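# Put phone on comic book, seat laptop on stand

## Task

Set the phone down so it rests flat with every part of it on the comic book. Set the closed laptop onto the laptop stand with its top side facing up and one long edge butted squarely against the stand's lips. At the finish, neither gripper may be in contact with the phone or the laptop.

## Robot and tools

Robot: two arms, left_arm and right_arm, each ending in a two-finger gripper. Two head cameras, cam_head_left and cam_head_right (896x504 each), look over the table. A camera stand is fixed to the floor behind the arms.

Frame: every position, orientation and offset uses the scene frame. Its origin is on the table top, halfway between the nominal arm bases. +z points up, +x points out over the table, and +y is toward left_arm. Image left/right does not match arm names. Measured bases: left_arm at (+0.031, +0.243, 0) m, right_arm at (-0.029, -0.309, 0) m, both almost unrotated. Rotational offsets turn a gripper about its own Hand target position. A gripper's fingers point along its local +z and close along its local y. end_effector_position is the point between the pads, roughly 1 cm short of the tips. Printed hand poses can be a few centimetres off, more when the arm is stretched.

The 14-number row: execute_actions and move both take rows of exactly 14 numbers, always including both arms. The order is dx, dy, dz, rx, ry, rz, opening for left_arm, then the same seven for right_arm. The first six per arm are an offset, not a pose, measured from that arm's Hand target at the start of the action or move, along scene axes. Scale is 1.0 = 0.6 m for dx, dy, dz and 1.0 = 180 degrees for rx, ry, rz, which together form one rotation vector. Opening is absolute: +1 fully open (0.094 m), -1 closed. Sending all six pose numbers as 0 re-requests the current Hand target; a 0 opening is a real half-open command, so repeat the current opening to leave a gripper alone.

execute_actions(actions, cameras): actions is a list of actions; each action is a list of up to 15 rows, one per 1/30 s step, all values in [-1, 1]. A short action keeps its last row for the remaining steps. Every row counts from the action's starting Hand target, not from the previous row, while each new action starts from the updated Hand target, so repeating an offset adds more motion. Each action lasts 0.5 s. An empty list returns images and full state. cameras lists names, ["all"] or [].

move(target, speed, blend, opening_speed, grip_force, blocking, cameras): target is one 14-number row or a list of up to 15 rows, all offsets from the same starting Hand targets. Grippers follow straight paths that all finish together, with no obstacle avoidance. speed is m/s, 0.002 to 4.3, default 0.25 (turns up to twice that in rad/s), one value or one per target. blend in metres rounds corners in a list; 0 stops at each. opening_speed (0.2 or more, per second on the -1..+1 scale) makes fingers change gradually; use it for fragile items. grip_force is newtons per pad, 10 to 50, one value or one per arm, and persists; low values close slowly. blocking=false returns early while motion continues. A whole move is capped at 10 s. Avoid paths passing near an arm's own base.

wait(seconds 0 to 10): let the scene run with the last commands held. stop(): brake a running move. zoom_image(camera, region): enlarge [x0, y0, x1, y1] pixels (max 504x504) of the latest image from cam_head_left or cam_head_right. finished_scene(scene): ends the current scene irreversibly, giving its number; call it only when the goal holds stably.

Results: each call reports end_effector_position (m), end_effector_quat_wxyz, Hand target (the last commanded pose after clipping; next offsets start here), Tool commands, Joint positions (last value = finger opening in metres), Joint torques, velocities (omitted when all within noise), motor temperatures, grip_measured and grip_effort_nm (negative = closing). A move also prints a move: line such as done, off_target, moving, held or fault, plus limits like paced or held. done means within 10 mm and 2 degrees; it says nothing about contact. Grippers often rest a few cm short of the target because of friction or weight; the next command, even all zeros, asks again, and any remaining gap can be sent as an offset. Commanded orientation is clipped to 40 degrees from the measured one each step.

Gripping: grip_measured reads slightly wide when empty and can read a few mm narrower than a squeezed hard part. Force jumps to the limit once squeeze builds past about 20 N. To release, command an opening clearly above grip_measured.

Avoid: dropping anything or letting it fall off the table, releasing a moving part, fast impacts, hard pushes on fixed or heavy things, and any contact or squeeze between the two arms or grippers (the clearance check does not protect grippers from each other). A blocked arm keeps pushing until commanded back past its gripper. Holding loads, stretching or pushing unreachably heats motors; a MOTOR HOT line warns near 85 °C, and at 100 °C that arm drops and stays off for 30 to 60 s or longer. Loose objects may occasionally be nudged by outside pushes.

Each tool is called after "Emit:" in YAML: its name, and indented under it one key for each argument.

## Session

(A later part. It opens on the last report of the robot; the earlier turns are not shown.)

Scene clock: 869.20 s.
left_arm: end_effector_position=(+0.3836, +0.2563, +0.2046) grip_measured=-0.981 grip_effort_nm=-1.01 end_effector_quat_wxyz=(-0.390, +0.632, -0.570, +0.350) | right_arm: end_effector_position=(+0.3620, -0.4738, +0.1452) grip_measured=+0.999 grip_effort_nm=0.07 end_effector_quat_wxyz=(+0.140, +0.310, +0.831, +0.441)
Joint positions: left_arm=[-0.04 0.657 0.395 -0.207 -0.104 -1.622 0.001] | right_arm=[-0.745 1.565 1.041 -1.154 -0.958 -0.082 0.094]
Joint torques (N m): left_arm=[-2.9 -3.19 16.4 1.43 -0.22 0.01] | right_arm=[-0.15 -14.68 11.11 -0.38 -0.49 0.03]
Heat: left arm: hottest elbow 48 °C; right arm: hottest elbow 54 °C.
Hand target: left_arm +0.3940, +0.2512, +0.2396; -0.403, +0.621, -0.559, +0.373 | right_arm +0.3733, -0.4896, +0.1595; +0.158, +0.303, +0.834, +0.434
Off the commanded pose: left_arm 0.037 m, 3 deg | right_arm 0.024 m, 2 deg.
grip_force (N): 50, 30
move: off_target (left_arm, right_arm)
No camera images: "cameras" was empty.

Emit:
move:
  target: [0.115, 0.0, -0.0577, 0, 0, 0, -1.0, 0, 0, 0, 0, 0, 0, 1.0]
  speed: 0.06
  cameras: ["all"]

Emit:
zoom_image:
  camera: "cam_head_left"
  region: [150, 170, 330, 310]

Emit:
zoom_image:
  camera: "cam_head_right"
  region: [150, 170, 350, 310]

Scene clock: 875.97 s.
left_arm: end_effector_position=(+0.4309, +0.2556, +0.1640) grip_measured=-0.981 grip_effort_nm=-1.01 end_effector_quat_wxyz=(-0.382, +0.637, -0.576, +0.341) | right_arm: end_effector_position=(+0.3620, -0.4738, +0.1452) grip_measured=+0.999 grip_effort_nm=0.07 end_effector_quat_wxyz=(+0.140, +0.310, +0.831, +0.441)
Joint positions: left_arm=[-0.04 0.943 0.408 0.036 -0.104 -1.622 0.001] | right_arm=[-0.745 1.565 1.041 -1.154 -0.958 -0.082 0.094]
Joint torques (N m): left_arm=[-2.32 -3.19 17.32 2.88 -0.03 -0.01] | right_arm=[-0.09 -14.74 11.12 -0.35 -0.49 0.02]
Heat: left arm: hottest elbow 48 °C; right arm: hottest elbow 54 °C.
Hand target: left_arm +0.4631, +0.2512, +0.2050; -0.403, +0.621, -0.559, +0.373 | right_arm +0.3733, -0.4896, +0.1595; +0.158, +0.303, +0.834, +0.434
Off the commanded pose: left_arm 0.052 m, 5 deg | right_arm 0.024 m, 2 deg.
grip_force (N): 50, 30
move: off_target (left_arm, right_arm)

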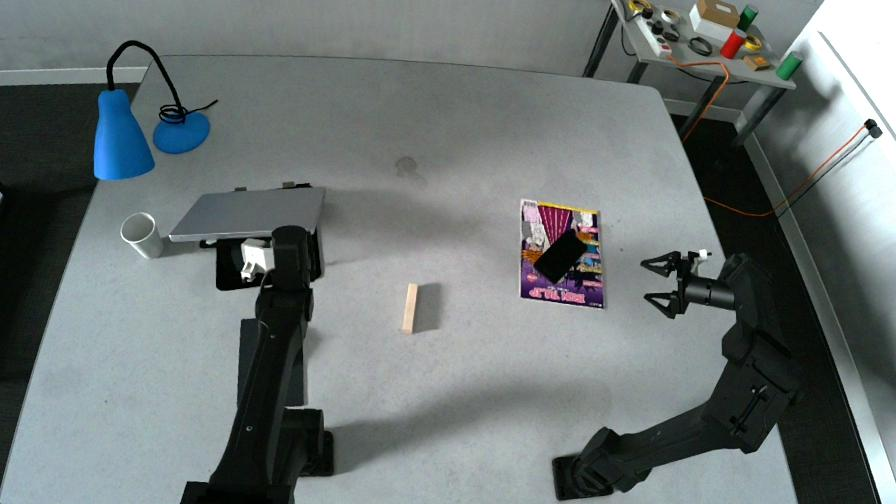

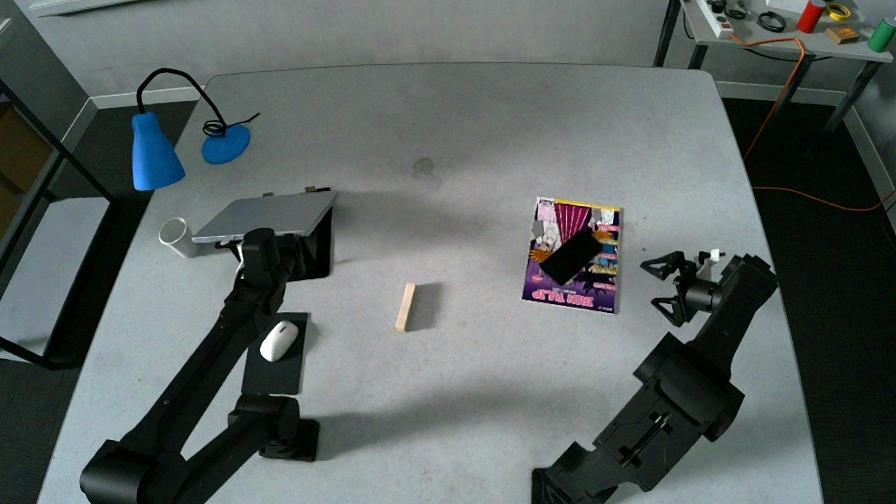

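Scaled by 2.800.

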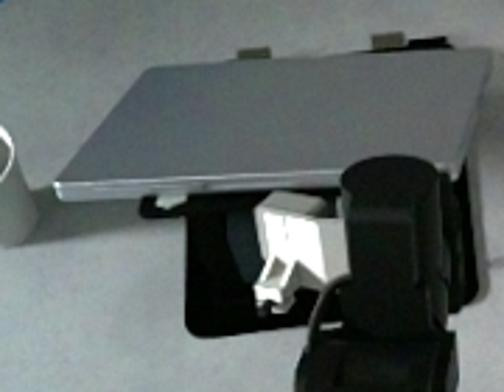

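Scaled by 2.520.

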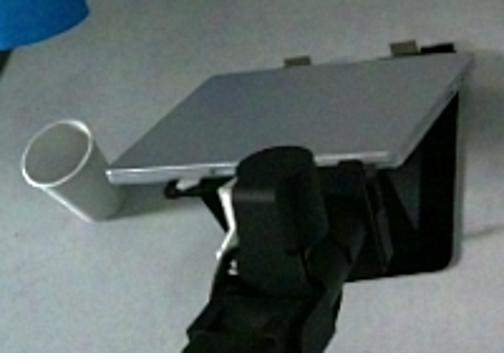

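Emit:
move:
  target: [0.035, 0.0, -0.005, 0, 0, 0, -1.0, 0, 0, 0, 0, 0, 0, 1.0]
  speed: 0.06
  cameras: ["all"]

Emit:
zoom_image:
  camera: "cam_head_left"
  region: [150, 170, 330, 310]

Emit:
zoom_image:
  camera: "cam_head_right"
  region: [150, 170, 350, 310]

Scene clock: 879.60 s.
left_arm: end_effector_position=(+0.4483, +0.2556, +0.1573) grip_measured=-0.981 grip_effort_nm=-1.00 end_effector_quat_wxyz=(-0.379, +0.639, -0.578, +0.337) | right_arm: end_effector_position=(+0.3620, -0.4738, +0.1452) grip_measured=+0.999 grip_effort_nm=0.07 end_effector_quat_wxyz=(+0.140, +0.310, +0.831, +0.441)
Joint positions: left_arm=[-0.04 1.026 0.439 0.077 -0.105 -1.622 0.001] | right_arm=[-0.745 1.565 1.041 -1.154 -0.958 -0.082 0.094]
Joint torques (N m): left_arm=[-1.9 -4.84 17.89 2.81 0.09 0.01] | right_arm=[-0.15 -14.8 11.11 -0.36 -0.49 0.02]
Heat: left arm: hottest elbow 49 °C; right arm: hottest elbow 54 °C.
Hand target: left_arm +0.4840, +0.2512, +0.2019; -0.403, +0.621, -0.560, +0.373 | right_arm +0.3733, -0.4896, +0.1595; +0.158, +0.303, +0.834, +0.434
Off the commanded pose: left_arm 0.057 m, 6 deg | right_arm 0.024 m, 2 deg.
grip_force (N): 50, 30
move: off_target (left_arm, right_arm)

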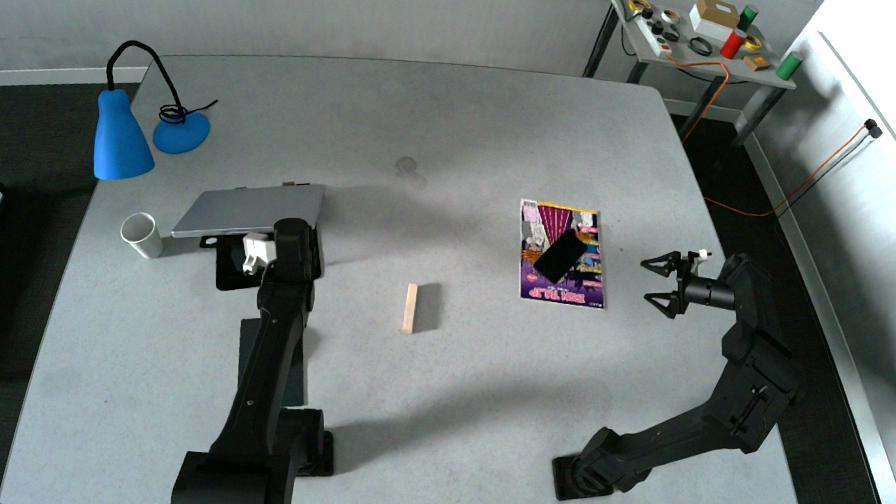

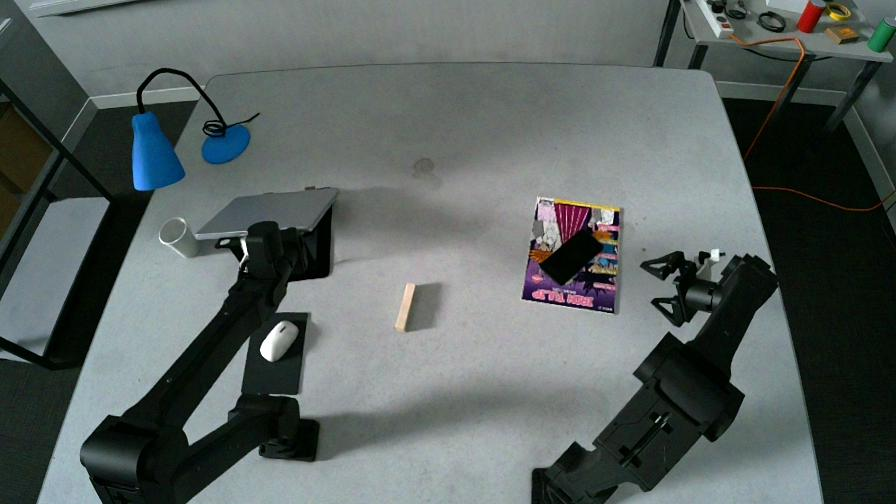

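Scaled by 2.800.

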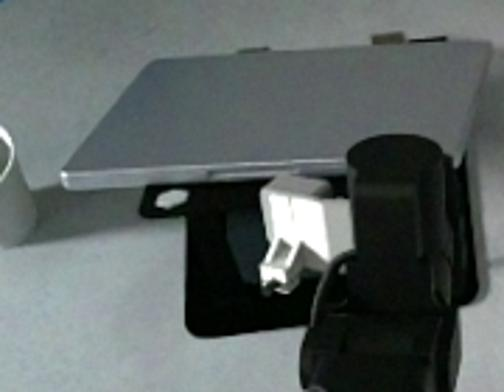

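Scaled by 2.520.

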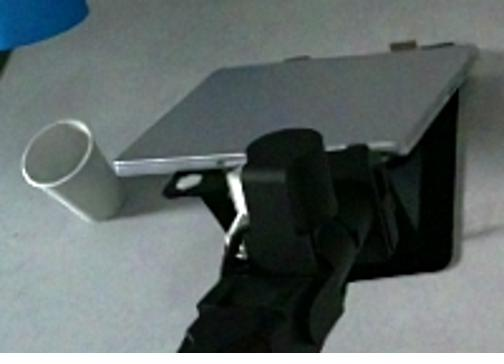

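Emit:
move:
  target: [0.022, 0.0, -0.005, 0, 0, 0, -1.0, 0, 0, 0, 0, 0, 0, 1.0]
  speed: 0.05
  cameras: ["all"]

Emit:
zoom_image:
  camera: "cam_head_left"
  region: [150, 170, 330, 310]

Emit:
zoom_image:
  camera: "cam_head_right"
  region: [150, 170, 350, 310]

Scene clock: 884.83 s.
left_arm: end_effector_position=(+0.4689, +0.2550, +0.1625) grip_measured=-0.981 grip_effort_nm=-1.01 end_effector_quat_wxyz=(-0.384, +0.636, -0.575, +0.344) | right_arm: end_effector_position=(+0.3620, -0.4738, +0.1452) grip_measured=+0.999 grip_effort_nm=0.07 end_effector_quat_wxyz=(+0.140, +0.310, +0.831, +0.441)
Joint positions: left_arm=[-0.04 1.09 0.48 0.119 -0.103 -1.622 0.001] | right_arm=[-0.745 1.565 1.041 -1.154 -0.958 -0.082 0.094]
Joint torques (N m): left_arm=[-2.2 -5.77 16.23 2.67 0.03 -0.02] | right_arm=[-0.21 -14.68 11.12 -0.36 -0.49 0.03]
Heat: left arm: hottest elbow 49 °C; right arm: hottest elbow 54 °C.
Hand target: left_arm +0.4972, +0.2512, +0.1988; -0.403, +0.621, -0.560, +0.373 | right_arm +0.3733, -0.4896, +0.1595; +0.158, +0.303, +0.834, +0.434
Off the commanded pose: left_arm 0.046 m, 5 deg | right_arm 0.024 m, 2 deg.
grip_force (N): 50, 30
move: off_target (left_arm, right_arm)

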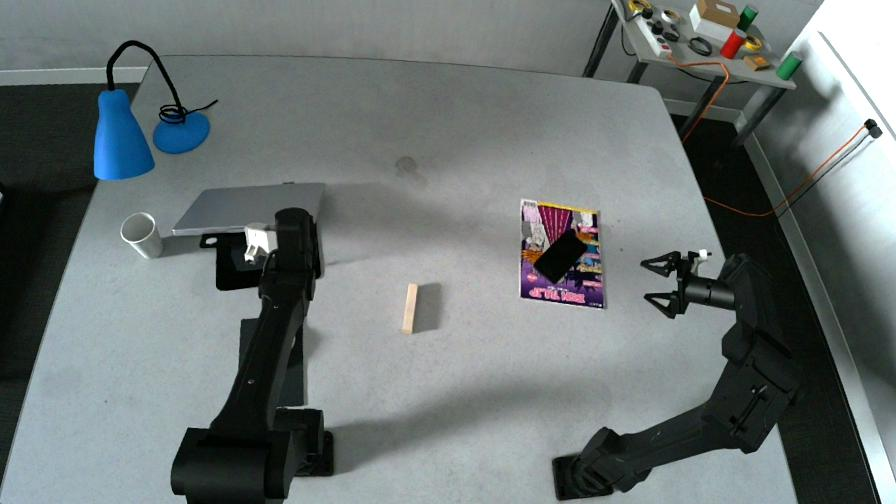

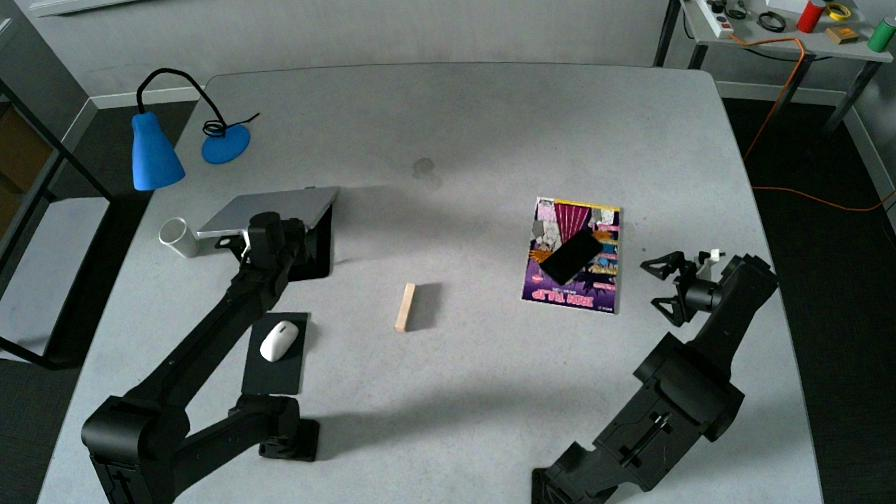

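Scaled by 2.800.

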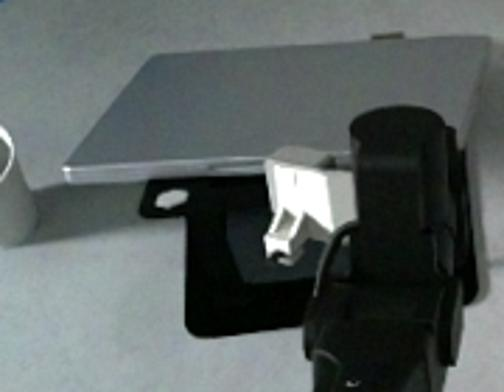

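Scaled by 2.520.

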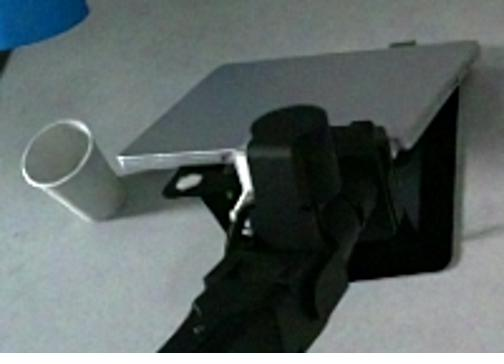

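Emit:
move:
  target:
    - [-0.01, 0.0, 0.06, 0, 0, 0, -1.0, 0, 0, 0, 0, 0, 0, 1.0]
    - [-0.16, 0.0, 0.07, 0, 0, 0, -1.0, 0, 0, 0, 0, 0, 0, 1.0]
  speed: 0.12
  blend: [0.02, 0]
  cameras: ["all"]

Emit:
zoom_image:
  camera: "cam_head_left"
  region: [160, 170, 340, 300]

Emit:
zoom_image:
  camera: "cam_head_right"
  region: [180, 170, 360, 300]

Scene clock: 891.50 s.
left_arm: end_effector_position=(+0.4049, +0.2561, +0.2440) grip_measured=-0.981 grip_effort_nm=-1.01 end_effector_quat_wxyz=(-0.408, +0.621, -0.557, +0.370) | right_arm: end_effector_position=(+0.3620, -0.4738, +0.1452) grip_measured=+0.999 grip_effort_nm=0.07 end_effector_quat_wxyz=(+0.140, +0.310, +0.831, +0.441)
Joint positions: left_arm=[-0.04 0.694 0.474 -0.187 -0.105 -1.622 0.001] | right_arm=[-0.745 1.565 1.041 -1.154 -0.958 -0.082 0.094]
Joint torques (N m): left_arm=[-1.9 -4.37 10.67 1.55 -0.22 0] | right_arm=[-0.09 -14.68 11.11 -0.38 -0.49 0.02]
Heat: left arm: hottest elbow 48 °C; right arm: hottest elbow 54 °C.
Hand target: left_arm +0.4012, +0.2512, +0.2409; -0.403, +0.621, -0.559, +0.373 | right_arm +0.3733, -0.4896, +0.1595; +0.158, +0.303, +0.834, +0.434
Off the commanded pose: left_arm 0.007 m, 1 deg | right_arm 0.024 m, 2 deg.
grip_force (N): 50, 30
move: off_target (right_arm); blend cut to 0.0176 m at target 1

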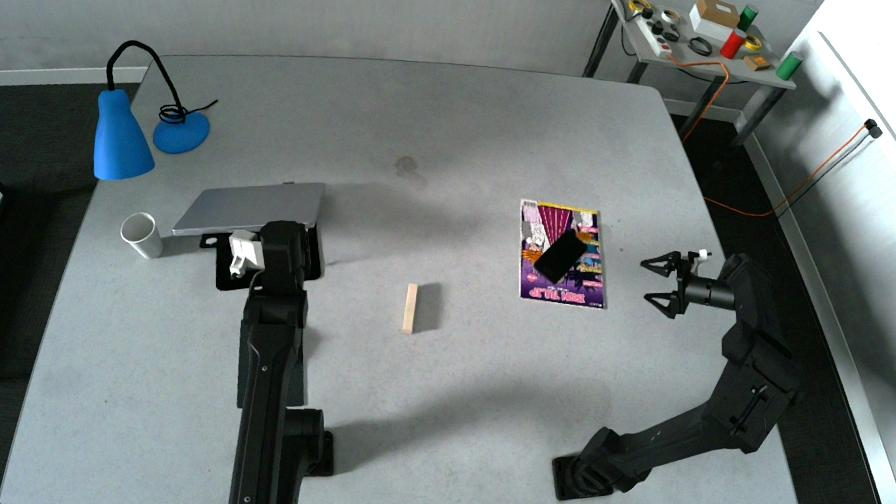

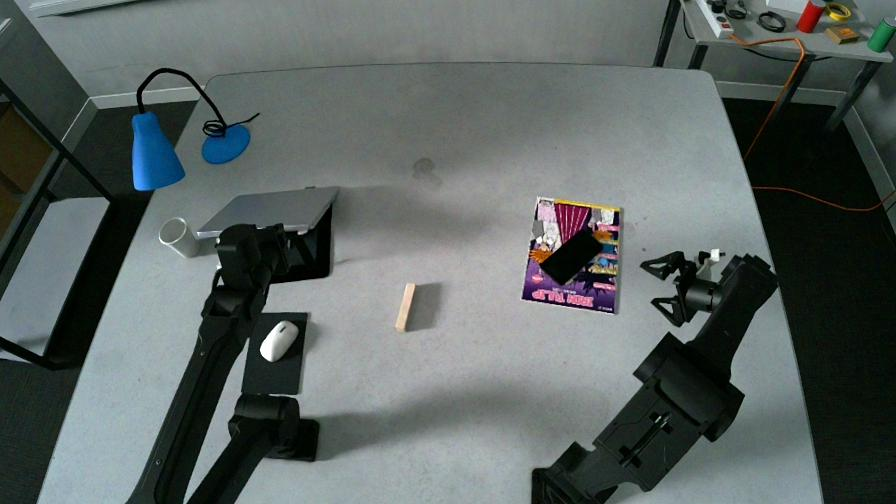

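Scaled by 2.800.

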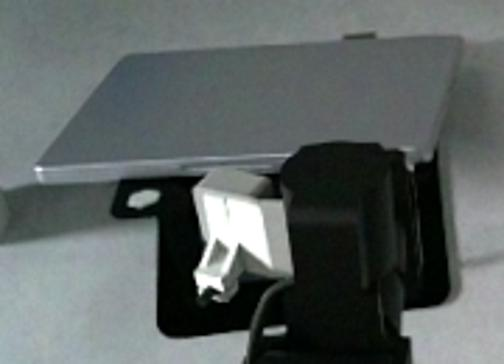

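Scaled by 2.800.

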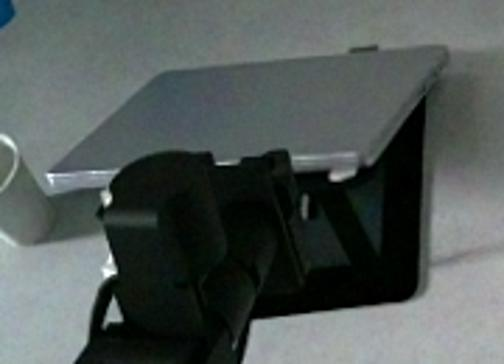

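Emit:
move:
  target:
    - [-0.0387, 0.123, -0.0848, 0, 0, 0, -1.0, 0, 0, 0, 0, 0, 0, 1.0]
    - [-0.027, 0.123, -0.012, 0, 0, 0, -1.0, 0, 0, 0, 0, 0, 0, 1.0]
  speed: 0.12
  cameras: []

Scene clock: 917.17 s.
left_arm: end_effector_position=(+0.3692, +0.3178, +0.1888) grip_measured=-0.981 grip_effort_nm=-1.00 end_effector_quat_wxyz=(-0.373, +0.639, -0.568, +0.360) | right_arm: end_effector_position=(+0.3620, -0.4738, +0.1452) grip_measured=+0.999 grip_effort_nm=0.07 end_effector_quat_wxyz=(+0.140, +0.310, +0.831, +0.441)
Joint positions: left_arm=[0.304 0.663 0.363 -0.195 0.226 -1.492 0.001] | right_arm=[-0.745 1.565 1.041 -1.154 -0.958 -0.082 0.094]
Joint torques (N m): left_arm=[-1.03 -3.02 18.21 1.36 -0.11 0.19] | right_arm=[-0.15 -14.74 11.12 -0.36 -0.5 0.02]
Heat: left arm: hottest elbow 45 °C; right arm: hottest elbow 54 °C.
Hand target: left_arm +0.3850, +0.3251, +0.2337; -0.403, +0.621, -0.559, +0.373 | right_arm +0.3733, -0.4896, +0.1595; +0.158, +0.303, +0.834, +0.434
Off the commanded pose: left_arm 0.048 m, 4 deg | right_arm 0.024 m, 2 deg.
grip_force (N): 50, 30
move: off_target (left_arm, right_arm)
No camera images: "cameras" was empty.

Emit:
move:
  target: [0.133, 0.0065, -0.0595, 0, 0, 0, -1.0, 0, 0, 0, 0, 0, 0, 1.0]
  speed: 0.08
  cameras: []

Scene clock: 922.70 s.
left_arm: end_effector_position=(+0.4362, +0.3272, +0.1605) grip_measured=-0.981 grip_effort_nm=-1.00 end_effector_quat_wxyz=(-0.378, +0.640, -0.570, +0.351) | right_arm: end_effector_position=(+0.3620, -0.4738, +0.1452) grip_measured=+0.999 grip_effort_nm=0.07 end_effector_quat_wxyz=(+0.140, +0.310, +0.831, +0.441)
Joint positions: left_arm=[0.243 1.009 0.427 0.088 0.156 -1.508 0.001] | right_arm=[-0.745 1.565 1.041 -1.154 -0.958 -0.082 0.094]
Joint torques (N m): left_arm=[-2.14 -5.07 16.38 2.52 -0.13 0] | right_arm=[-0.15 -14.74 11.12 -0.36 -0.5 0.03]
Heat: left arm: hottest elbow 46 °C; right arm: hottest elbow 54 °C.
Hand target: left_arm +0.4648, +0.3288, +0.1981; -0.403, +0.621, -0.560, +0.373 | right_arm +0.3733, -0.4896, +0.1595; +0.158, +0.303, +0.834, +0.434
Off the commanded pose: left_arm 0.047 m, 5 deg | right_arm 0.024 m, 2 deg.
grip_force (N): 50, 30
move: off_target (left_arm, right_arm)
No camera images: "cameras" was empty.

Emit:
move:
  target: [0.028, 0.0, -0.013, 0, 0, 0, -1.0, 0, 0, 0, 0, 0, 0, 1.0]
  speed: 0.05
  cameras: ["all"]

Emit:
zoom_image:
  camera: "cam_head_left"
  region: [160, 170, 340, 300]

Emit:
zoom_image:
  camera: "cam_head_right"
  region: [180, 170, 360, 300]

Scene clock: 928.33 s.
left_arm: end_effector_position=(+0.4525, +0.3278, +0.1545) grip_measured=-0.981 grip_effort_nm=-1.00 end_effector_quat_wxyz=(-0.379, +0.640, -0.570, +0.351) | right_arm: end_effector_position=(+0.3620, -0.4738, +0.1452) grip_measured=+0.999 grip_effort_nm=0.07 end_effector_quat_wxyz=(+0.140, +0.310, +0.831, +0.441)
Joint positions: left_arm=[0.229 1.083 0.45 0.142 0.142 -1.514 0.001] | right_arm=[-0.745 1.565 1.041 -1.154 -0.958 -0.082 0.094]
Joint torques (N m): left_arm=[-3.08 -5.89 16.18 2.4 -0.17 -0.02] | right_arm=[-0.21 -14.74 11.11 -0.36 -0.49 0.03]
Heat: left arm: hottest elbow 48 °C; right arm: hottest elbow 54 °C.
Hand target: left_arm +0.4816, +0.3290, +0.1901; -0.403, +0.621, -0.559, +0.372 | right_arm +0.3733, -0.4896, +0.1595; +0.158, +0.303, +0.834, +0.434
Off the commanded pose: left_arm 0.046 m, 4 deg | right_arm 0.024 m, 2 deg.
grip_force (N): 50, 30
move: off_target (left_arm, right_arm)

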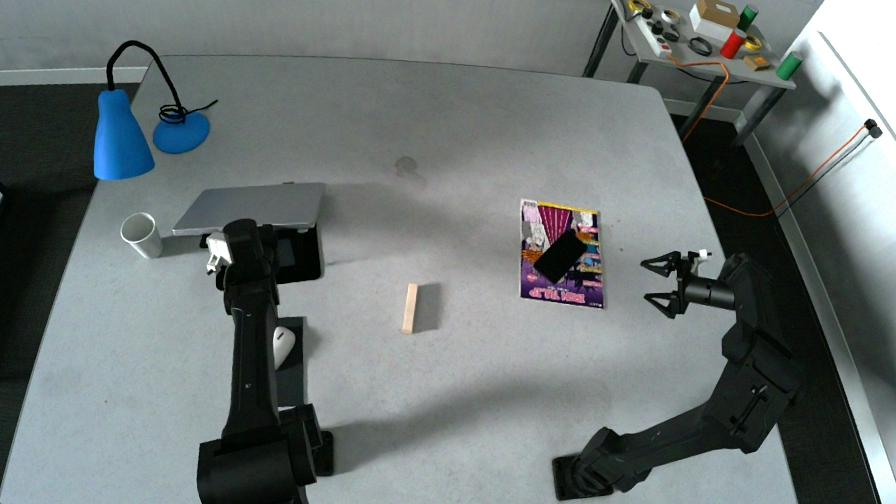

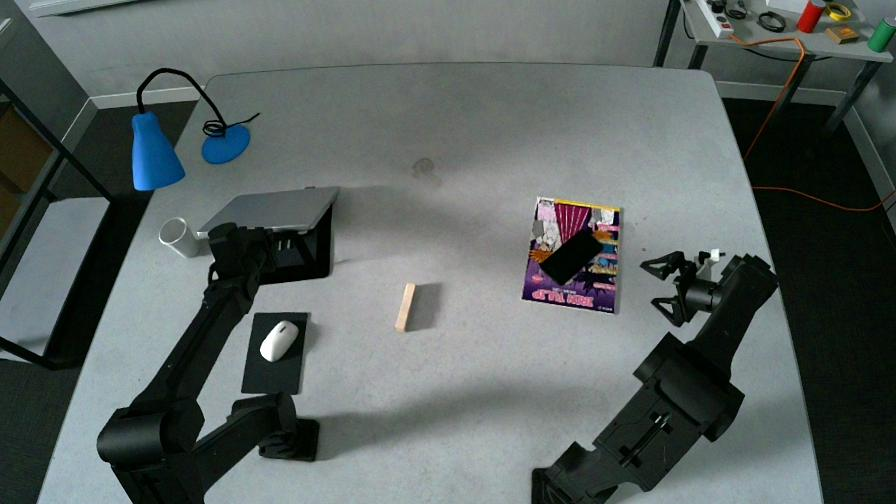

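Scaled by 2.800.

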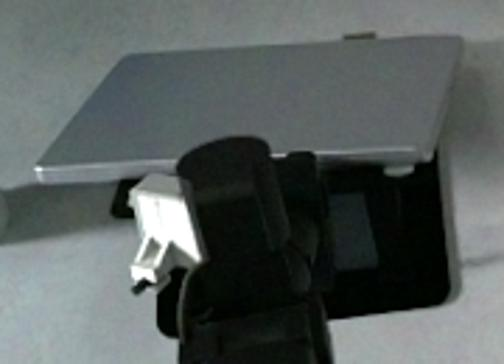

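Scaled by 2.800.

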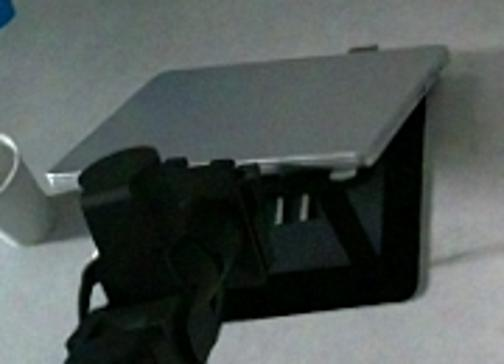

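Emit:
move:
  target: [0.025, 0.0, -0.02, 0, 0, 0, -1.0, 0, 0, 0, 0, 0, 0, 1.0]
  speed: 0.05
  cameras: ["all"]

Emit:
zoom_image:
  camera: "cam_head_left"
  region: [160, 170, 340, 300]

Emit:
zoom_image:
  camera: "cam_head_right"
  region: [180, 170, 360, 300]

Scene clock: 936.20 s.
left_arm: end_effector_position=(+0.4637, +0.3273, +0.1458) grip_measured=-0.981 grip_effort_nm=-1.01 end_effector_quat_wxyz=(-0.380, +0.639, -0.570, +0.351) | right_arm: end_effector_position=(+0.3620, -0.4738, +0.1452) grip_measured=+0.999 grip_effort_nm=0.07 end_effector_quat_wxyz=(+0.140, +0.310, +0.831, +0.441)
Joint positions: left_arm=[0.217 1.145 0.458 0.199 0.133 -1.519 0.001] | right_arm=[-0.745 1.565 1.041 -1.154 -0.958 -0.082 0.094]
Joint torques (N m): left_arm=[-2.55 -5.77 16.18 2.59 -0.12 -0.08] | right_arm=[-0.15 -14.8 11.12 -0.36 -0.5 0.02]
Heat: left arm: hottest elbow 48 °C; right arm: hottest elbow 54 °C.
Hand target: left_arm +0.4965, +0.3289, +0.1780; -0.403, +0.621, -0.559, +0.372 | right_arm +0.3733, -0.4896, +0.1595; +0.158, +0.303, +0.834, +0.434
Off the commanded pose: left_arm 0.046 m, 4 deg | right_arm 0.024 m, 2 deg.
grip_force (N): 50, 30
move: off_target (left_arm, right_arm)

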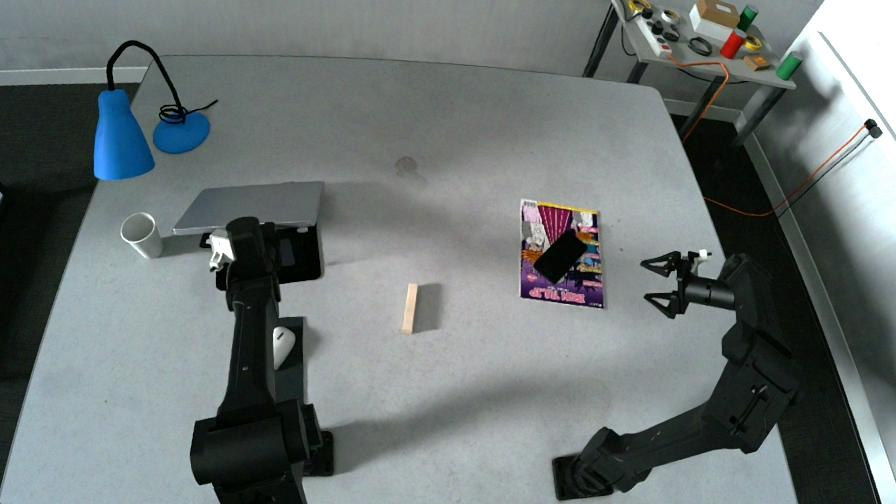

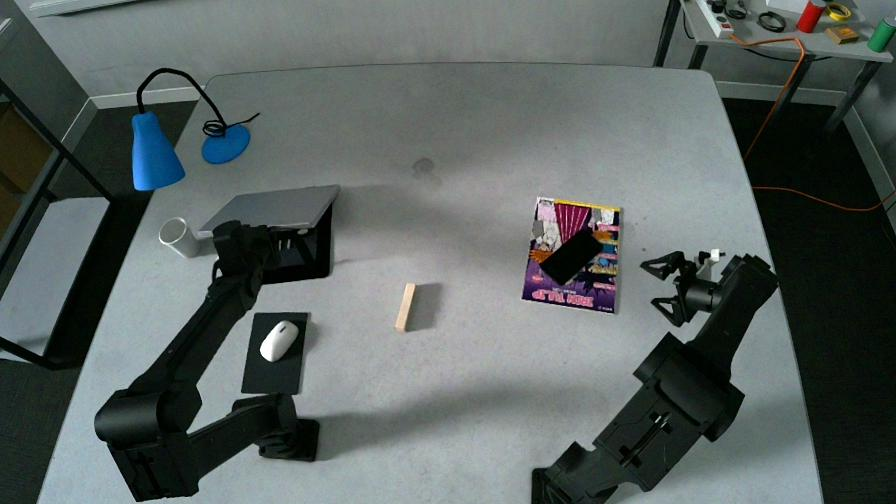

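Scaled by 2.800.

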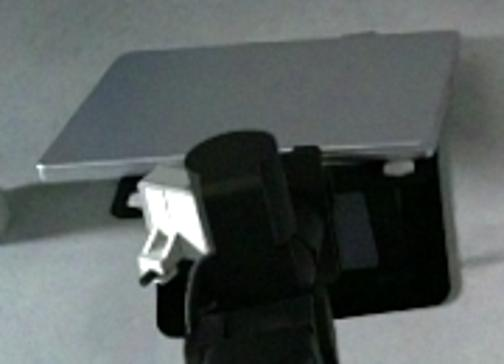

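Scaled by 2.800.

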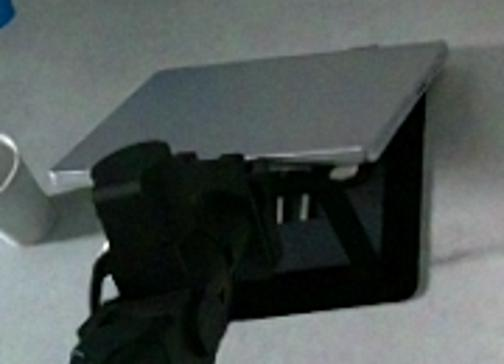

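Emit:
move:
  target:
    - [-0.03, 0.0, 0.045, 0, 0, 0, -1.0, 0, 0, 0, 0, 0, 0, 1.0]
    - [-0.25, 0.0, 0.12, 0, 0, 0, -1.0, 0, 0, 0, 0, 0, 0, 1.0]
  speed: 0.15
  blend: [0.015, 0]
  cameras: ["all"]

Emit:
zoom_image:
  camera: "cam_head_left"
  region: [160, 170, 340, 300]

Emit:
zoom_image:
  camera: "cam_head_right"
  region: [180, 170, 360, 300]

Scene clock: 952.17 s.
left_arm: end_effector_position=(+0.3501, +0.3257, +0.2525) grip_measured=-0.981 grip_effort_nm=-1.01 end_effector_quat_wxyz=(-0.401, +0.620, -0.560, +0.377) | right_arm: end_effector_position=(+0.3620, -0.4738, +0.1452) grip_measured=+0.999 grip_effort_nm=0.07 end_effector_quat_wxyz=(+0.140, +0.310, +0.831, +0.441)
Joint positions: left_arm=[0.387 0.517 0.452 -0.361 0.307 -1.455 0.001] | right_arm=[-0.745 1.565 1.041 -1.154 -0.958 -0.082 0.094]
Joint torques (N m): left_arm=[-0.44 -1.67 11.18 1.43 0.17 0.21] | right_arm=[-0.15 -14.74 11.14 -0.38 -0.49 0.03]
Heat: left arm: hottest elbow 48 °C; right arm: hottest elbow 54 °C.
Hand target: left_arm +0.3466, +0.3289, +0.2501; -0.403, +0.621, -0.560, +0.373 | right_arm +0.3733, -0.4896, +0.1595; +0.158, +0.303, +0.834, +0.434
Off the commanded pose: left_arm 0.005 m, 1 deg | right_arm 0.024 m, 2 deg.
grip_force (N): 50, 30
move: off_target (right_arm); blend cut to 0.0147 m at target 1

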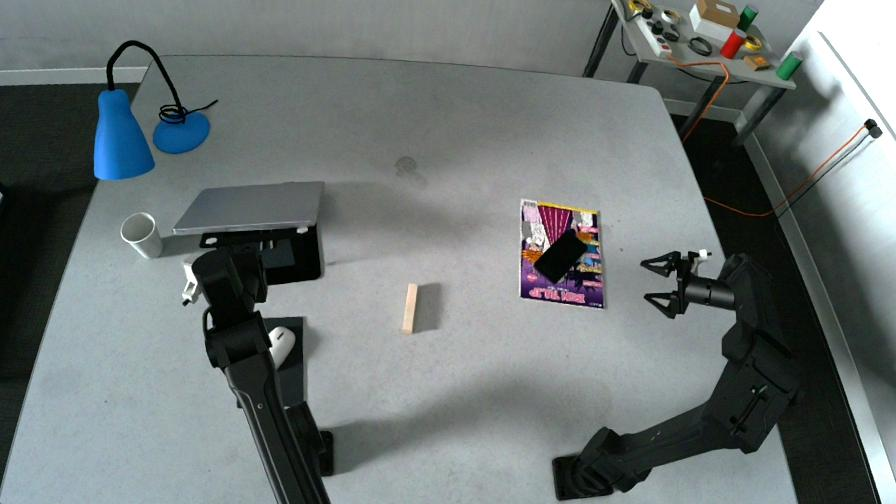

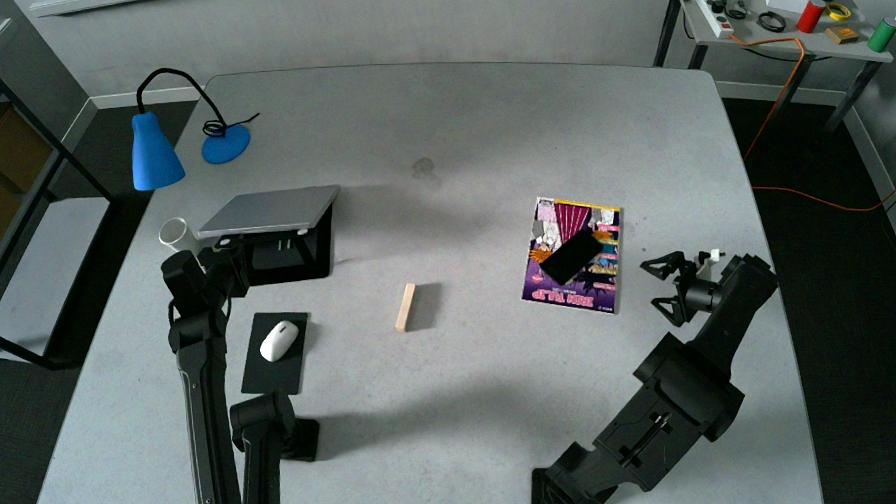

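Scaled by 2.800.

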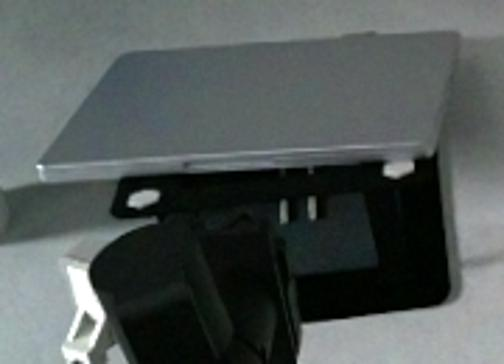

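Scaled by 2.800.

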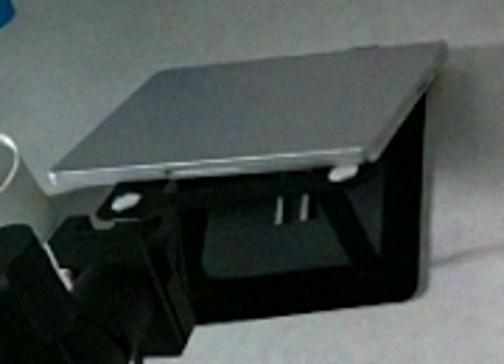

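Emit:
move:
  target:
    - [0.064, -0.128, -0.1085, 0, 0, 0, -1.0, 0, 0, 0, 0, 0, 0, 1.0]
    - [0.0757, -0.1315, -0.0302, 0, 0, 0, -1.0, 0, 0, 0, 0, 0, 0, 1.0]
    - [0.2423, -0.1332, -0.0952, 0, 0, 0, -1.0, 0, 0, 0, 0, 0, 0, 1.0]
  speed: [0.15, 0.12, 0.08]
  cameras: ["all"]

Emit:
zoom_image:
  camera: "cam_head_left"
  region: [160, 170, 340, 300]

Emit:
zoom_image:
  camera: "cam_head_right"
  region: [180, 170, 360, 300]

Scene clock: 981.17 s.
left_arm: end_effector_position=(+0.4633, +0.2536, +0.1574) grip_measured=-0.981 grip_effort_nm=-1.00 end_effector_quat_wxyz=(-0.385, +0.636, -0.574, +0.344) | right_arm: end_effector_position=(+0.3620, -0.4738, +0.1452) grip_measured=+0.999 grip_effort_nm=0.07 end_effector_quat_wxyz=(+0.140, +0.310, +0.831, +0.441)
Joint positions: left_arm=[-0.047 1.083 0.459 0.135 -0.11 -1.624 0.001] | right_arm=[-0.745 1.565 1.041 -1.154 -0.958 -0.082 0.094]
Joint torques (N m): left_arm=[-2.2 -6.65 15.99 2.59 -0.02 0.02] | right_arm=[-0.26 -14.62 11.12 -0.36 -0.49 0.03]
Heat: left arm: hottest elbow 45 °C; right arm: hottest elbow 54 °C.
Hand target: left_arm +0.4920, +0.2490, +0.1931; -0.403, +0.621, -0.559, +0.373 | right_arm +0.3733, -0.4896, +0.1595; +0.158, +0.303, +0.834, +0.434
Off the commanded pose: left_arm 0.046 m, 5 deg | right_arm 0.024 m, 2 deg.
grip_force (N): 50, 30
move: off_target (left_arm, right_arm)

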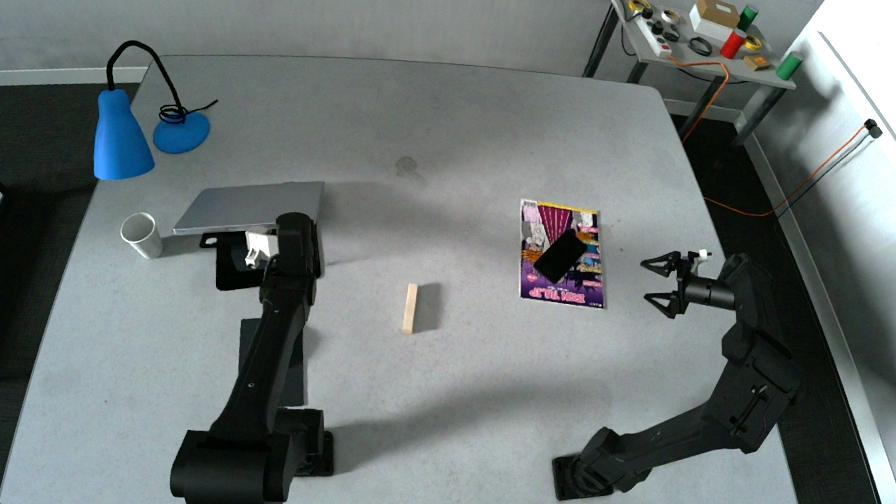

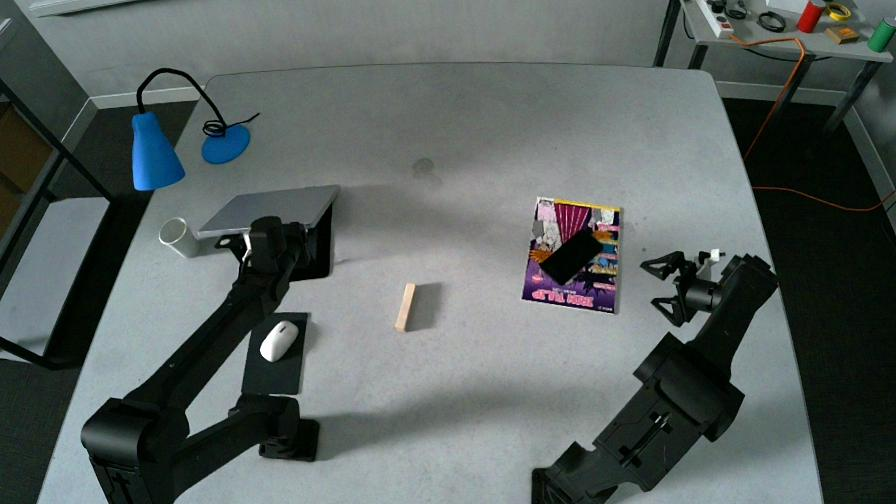

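Scaled by 2.800.

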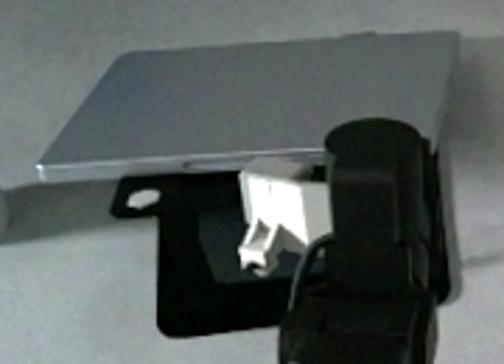

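Scaled by 2.800.

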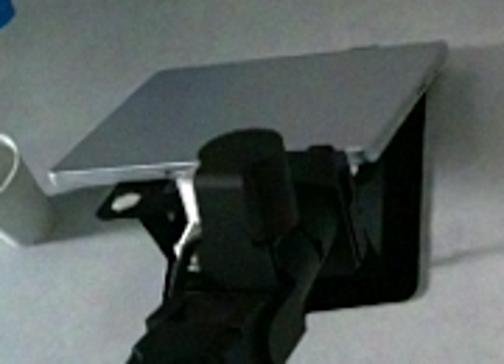

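Emit:
move:
  target: [0.035, 0, -0.023, 0, 0, 0, -1.0, 0, 0, 0, 0, 0, 0, 1.0]
  speed: 0.04
  cameras: ["all"]

Emit:
zoom_image:
  camera: "cam_head_left"
  region: [160, 150, 340, 270]

Emit:
zoom_image:
  camera: "cam_head_right"
  region: [180, 150, 360, 270]

Scene clock: 996.93 s.
left_arm: end_effector_position=(+0.4795, +0.2460, +0.1470) grip_measured=-0.981 grip_effort_nm=-1.00 end_effector_quat_wxyz=(-0.380, +0.629, -0.579, +0.352) | right_arm: end_effector_position=(+0.3620, -0.4738, +0.1452) grip_measured=+0.999 grip_effort_nm=0.07 end_effector_quat_wxyz=(+0.140, +0.310, +0.831, +0.441)
Joint positions: left_arm=[-0.058 1.166 0.476 0.206 -0.096 -1.624 0.001] | right_arm=[-0.745 1.565 1.041 -1.154 -0.958 -0.082 0.094]
Joint torques (N m): left_arm=[-0.91 -5.48 16.27 2.84 -0.48 0] | right_arm=[-0.15 -14.62 11.11 -0.36 -0.5 0.02]
Heat: left arm: hottest elbow 47 °C; right arm: hottest elbow 54 °C.
Hand target: left_arm +0.5129, +0.2490, +0.1791; -0.403, +0.621, -0.560, +0.373 | right_arm +0.3733, -0.4896, +0.1595; +0.158, +0.303, +0.834, +0.434
Off the commanded pose: left_arm 0.047 m, 4 deg | right_arm 0.024 m, 2 deg.
grip_force (N): 50, 30
move: off_target (left_arm, right_arm)

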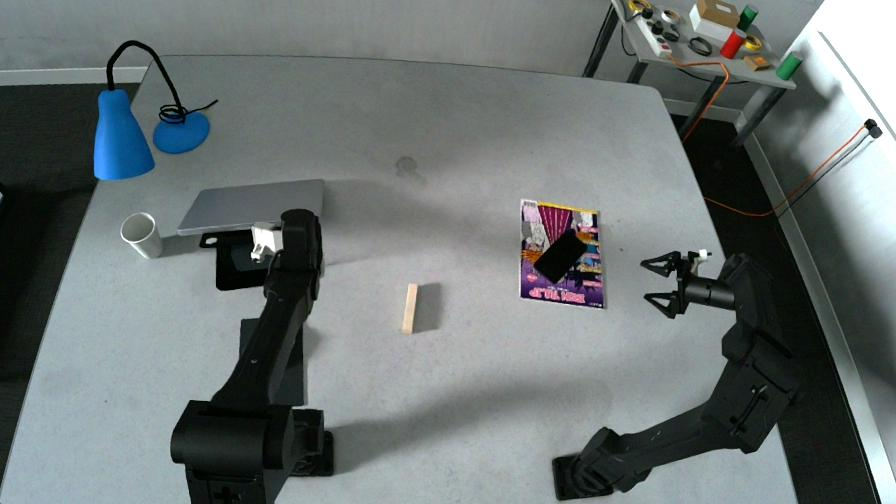

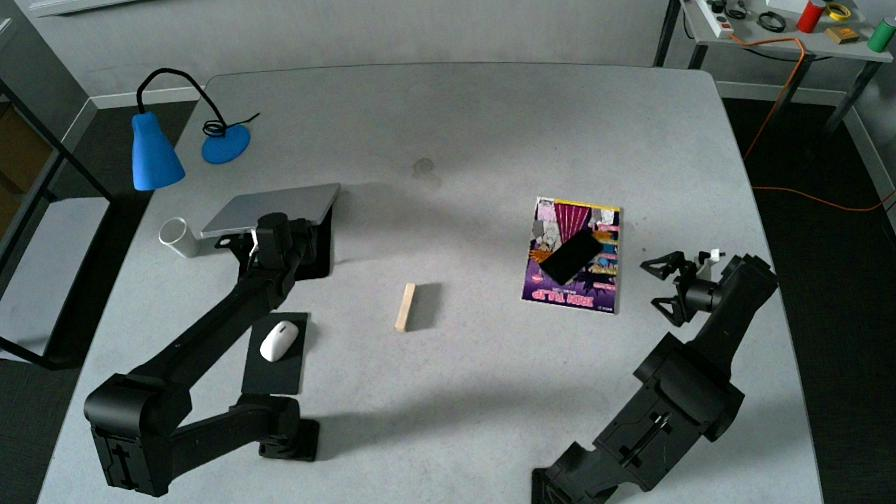

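Scaled by 2.800.

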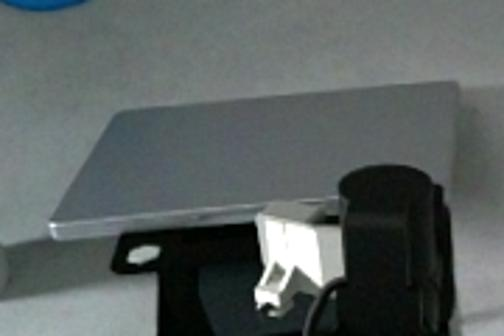

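Scaled by 2.800.

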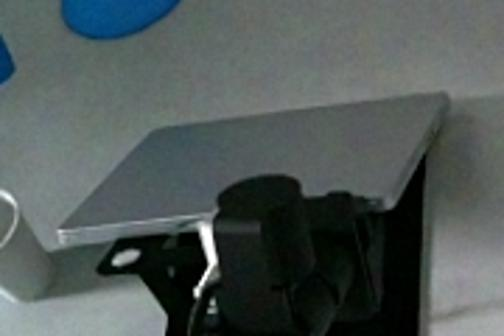

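Emit:
zoom_image:
  camera: "cam_head_left"
  region: [190, 165, 330, 205]

Emit:
zoom_image:
  camera: "cam_head_right"
  region: [220, 170, 360, 210]

Scaled by 3.600.

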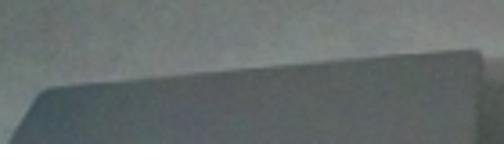

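Scaled by 3.600.

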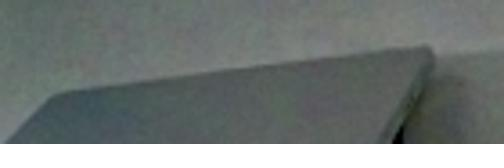

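Emit:
move:
  target: [0.017, 0, -0.02, 0, 0, 0, -1.0, 0, 0, 0, 0, 0, 0, 1.0]
  speed: 0.04
  cameras: ["all"]

Emit:
zoom_image:
  camera: "cam_head_left"
  region: [160, 150, 340, 270]

Emit:
zoom_image:
  camera: "cam_head_right"
  region: [180, 150, 360, 270]

Scene clock: 1084.00 s.
left_arm: end_effector_position=(+0.4993, +0.2453, +0.1431) grip_measured=-0.981 grip_effort_nm=-1.00 end_effector_quat_wxyz=(-0.386, +0.627, -0.575, +0.356) | right_arm: end_effector_position=(+0.3620, -0.4738, +0.1452) grip_measured=+0.999 grip_effort_nm=0.07 end_effector_quat_wxyz=(+0.140, +0.310, +0.831, +0.441)
Joint positions: left_arm=[-0.06 1.244 0.508 0.269 -0.103 -1.624 0.001] | right_arm=[-0.745 1.565 1.041 -1.154 -0.958 -0.082 0.094]
Joint torques (N m): left_arm=[-0.5 -7.94 14.17 2.58 -0.19 0.07] | right_arm=[-0.21 -14.68 11.11 -0.35 -0.49 0.02]
Motor temperatures (°C): left_arm=[22 25 51 24 27 23 31] | right_arm=[26 36 55 25 25 23 24]
Heat: left arm: hottest elbow 51 °C; right arm: hottest elbow 55 °C.
Hand target: left_arm +0.5231, +0.2491, +0.1671; -0.403, +0.621, -0.560, +0.372 | right_arm +0.3733, -0.4896, +0.1595; +0.158, +0.303, +0.834, +0.434
Off the commanded pose: left_arm 0.034 m, 3 deg | right_arm 0.024 m, 2 deg.
grip_force (N): 50, 30
move: off_target (left_arm, right_arm)

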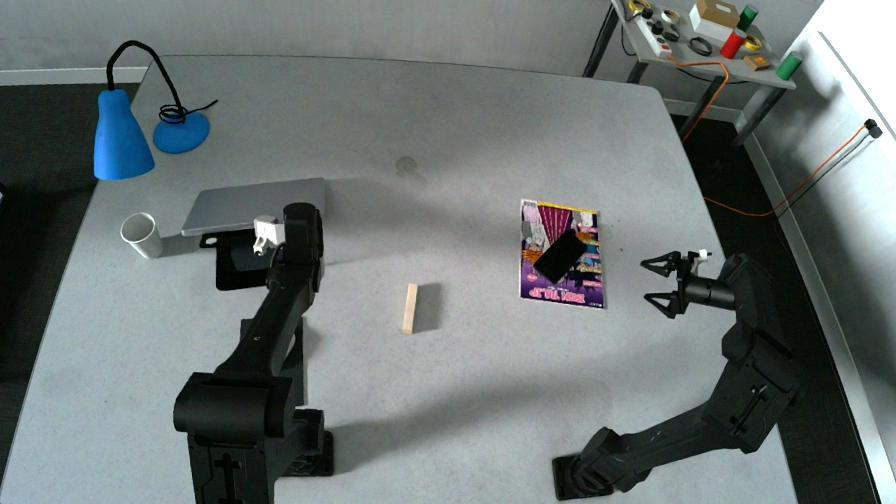

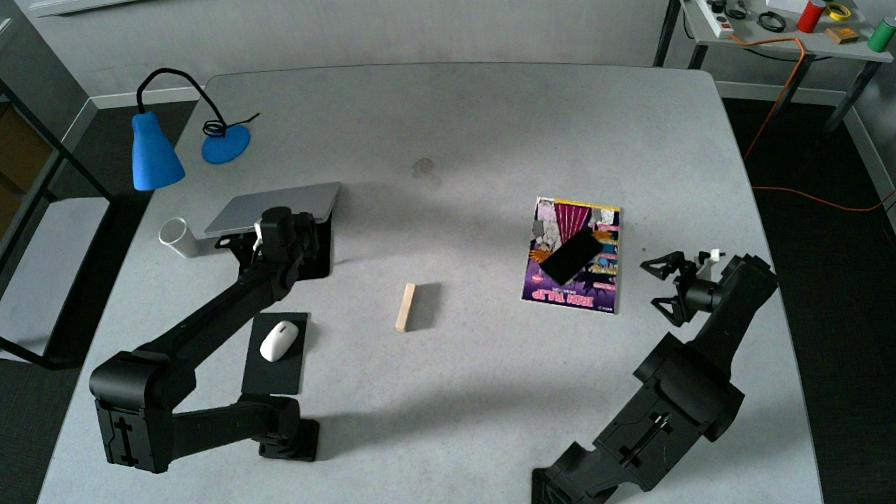

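Scaled by 2.800.

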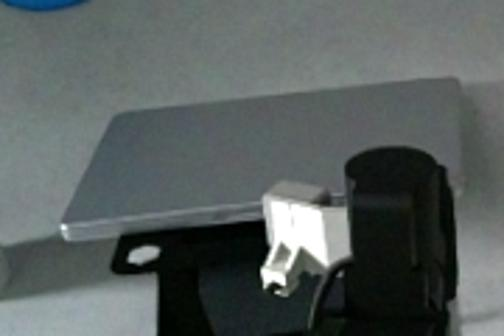

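Scaled by 2.800.

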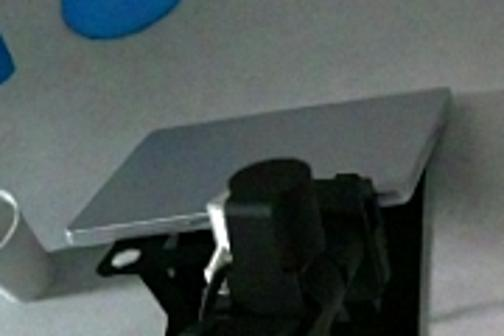

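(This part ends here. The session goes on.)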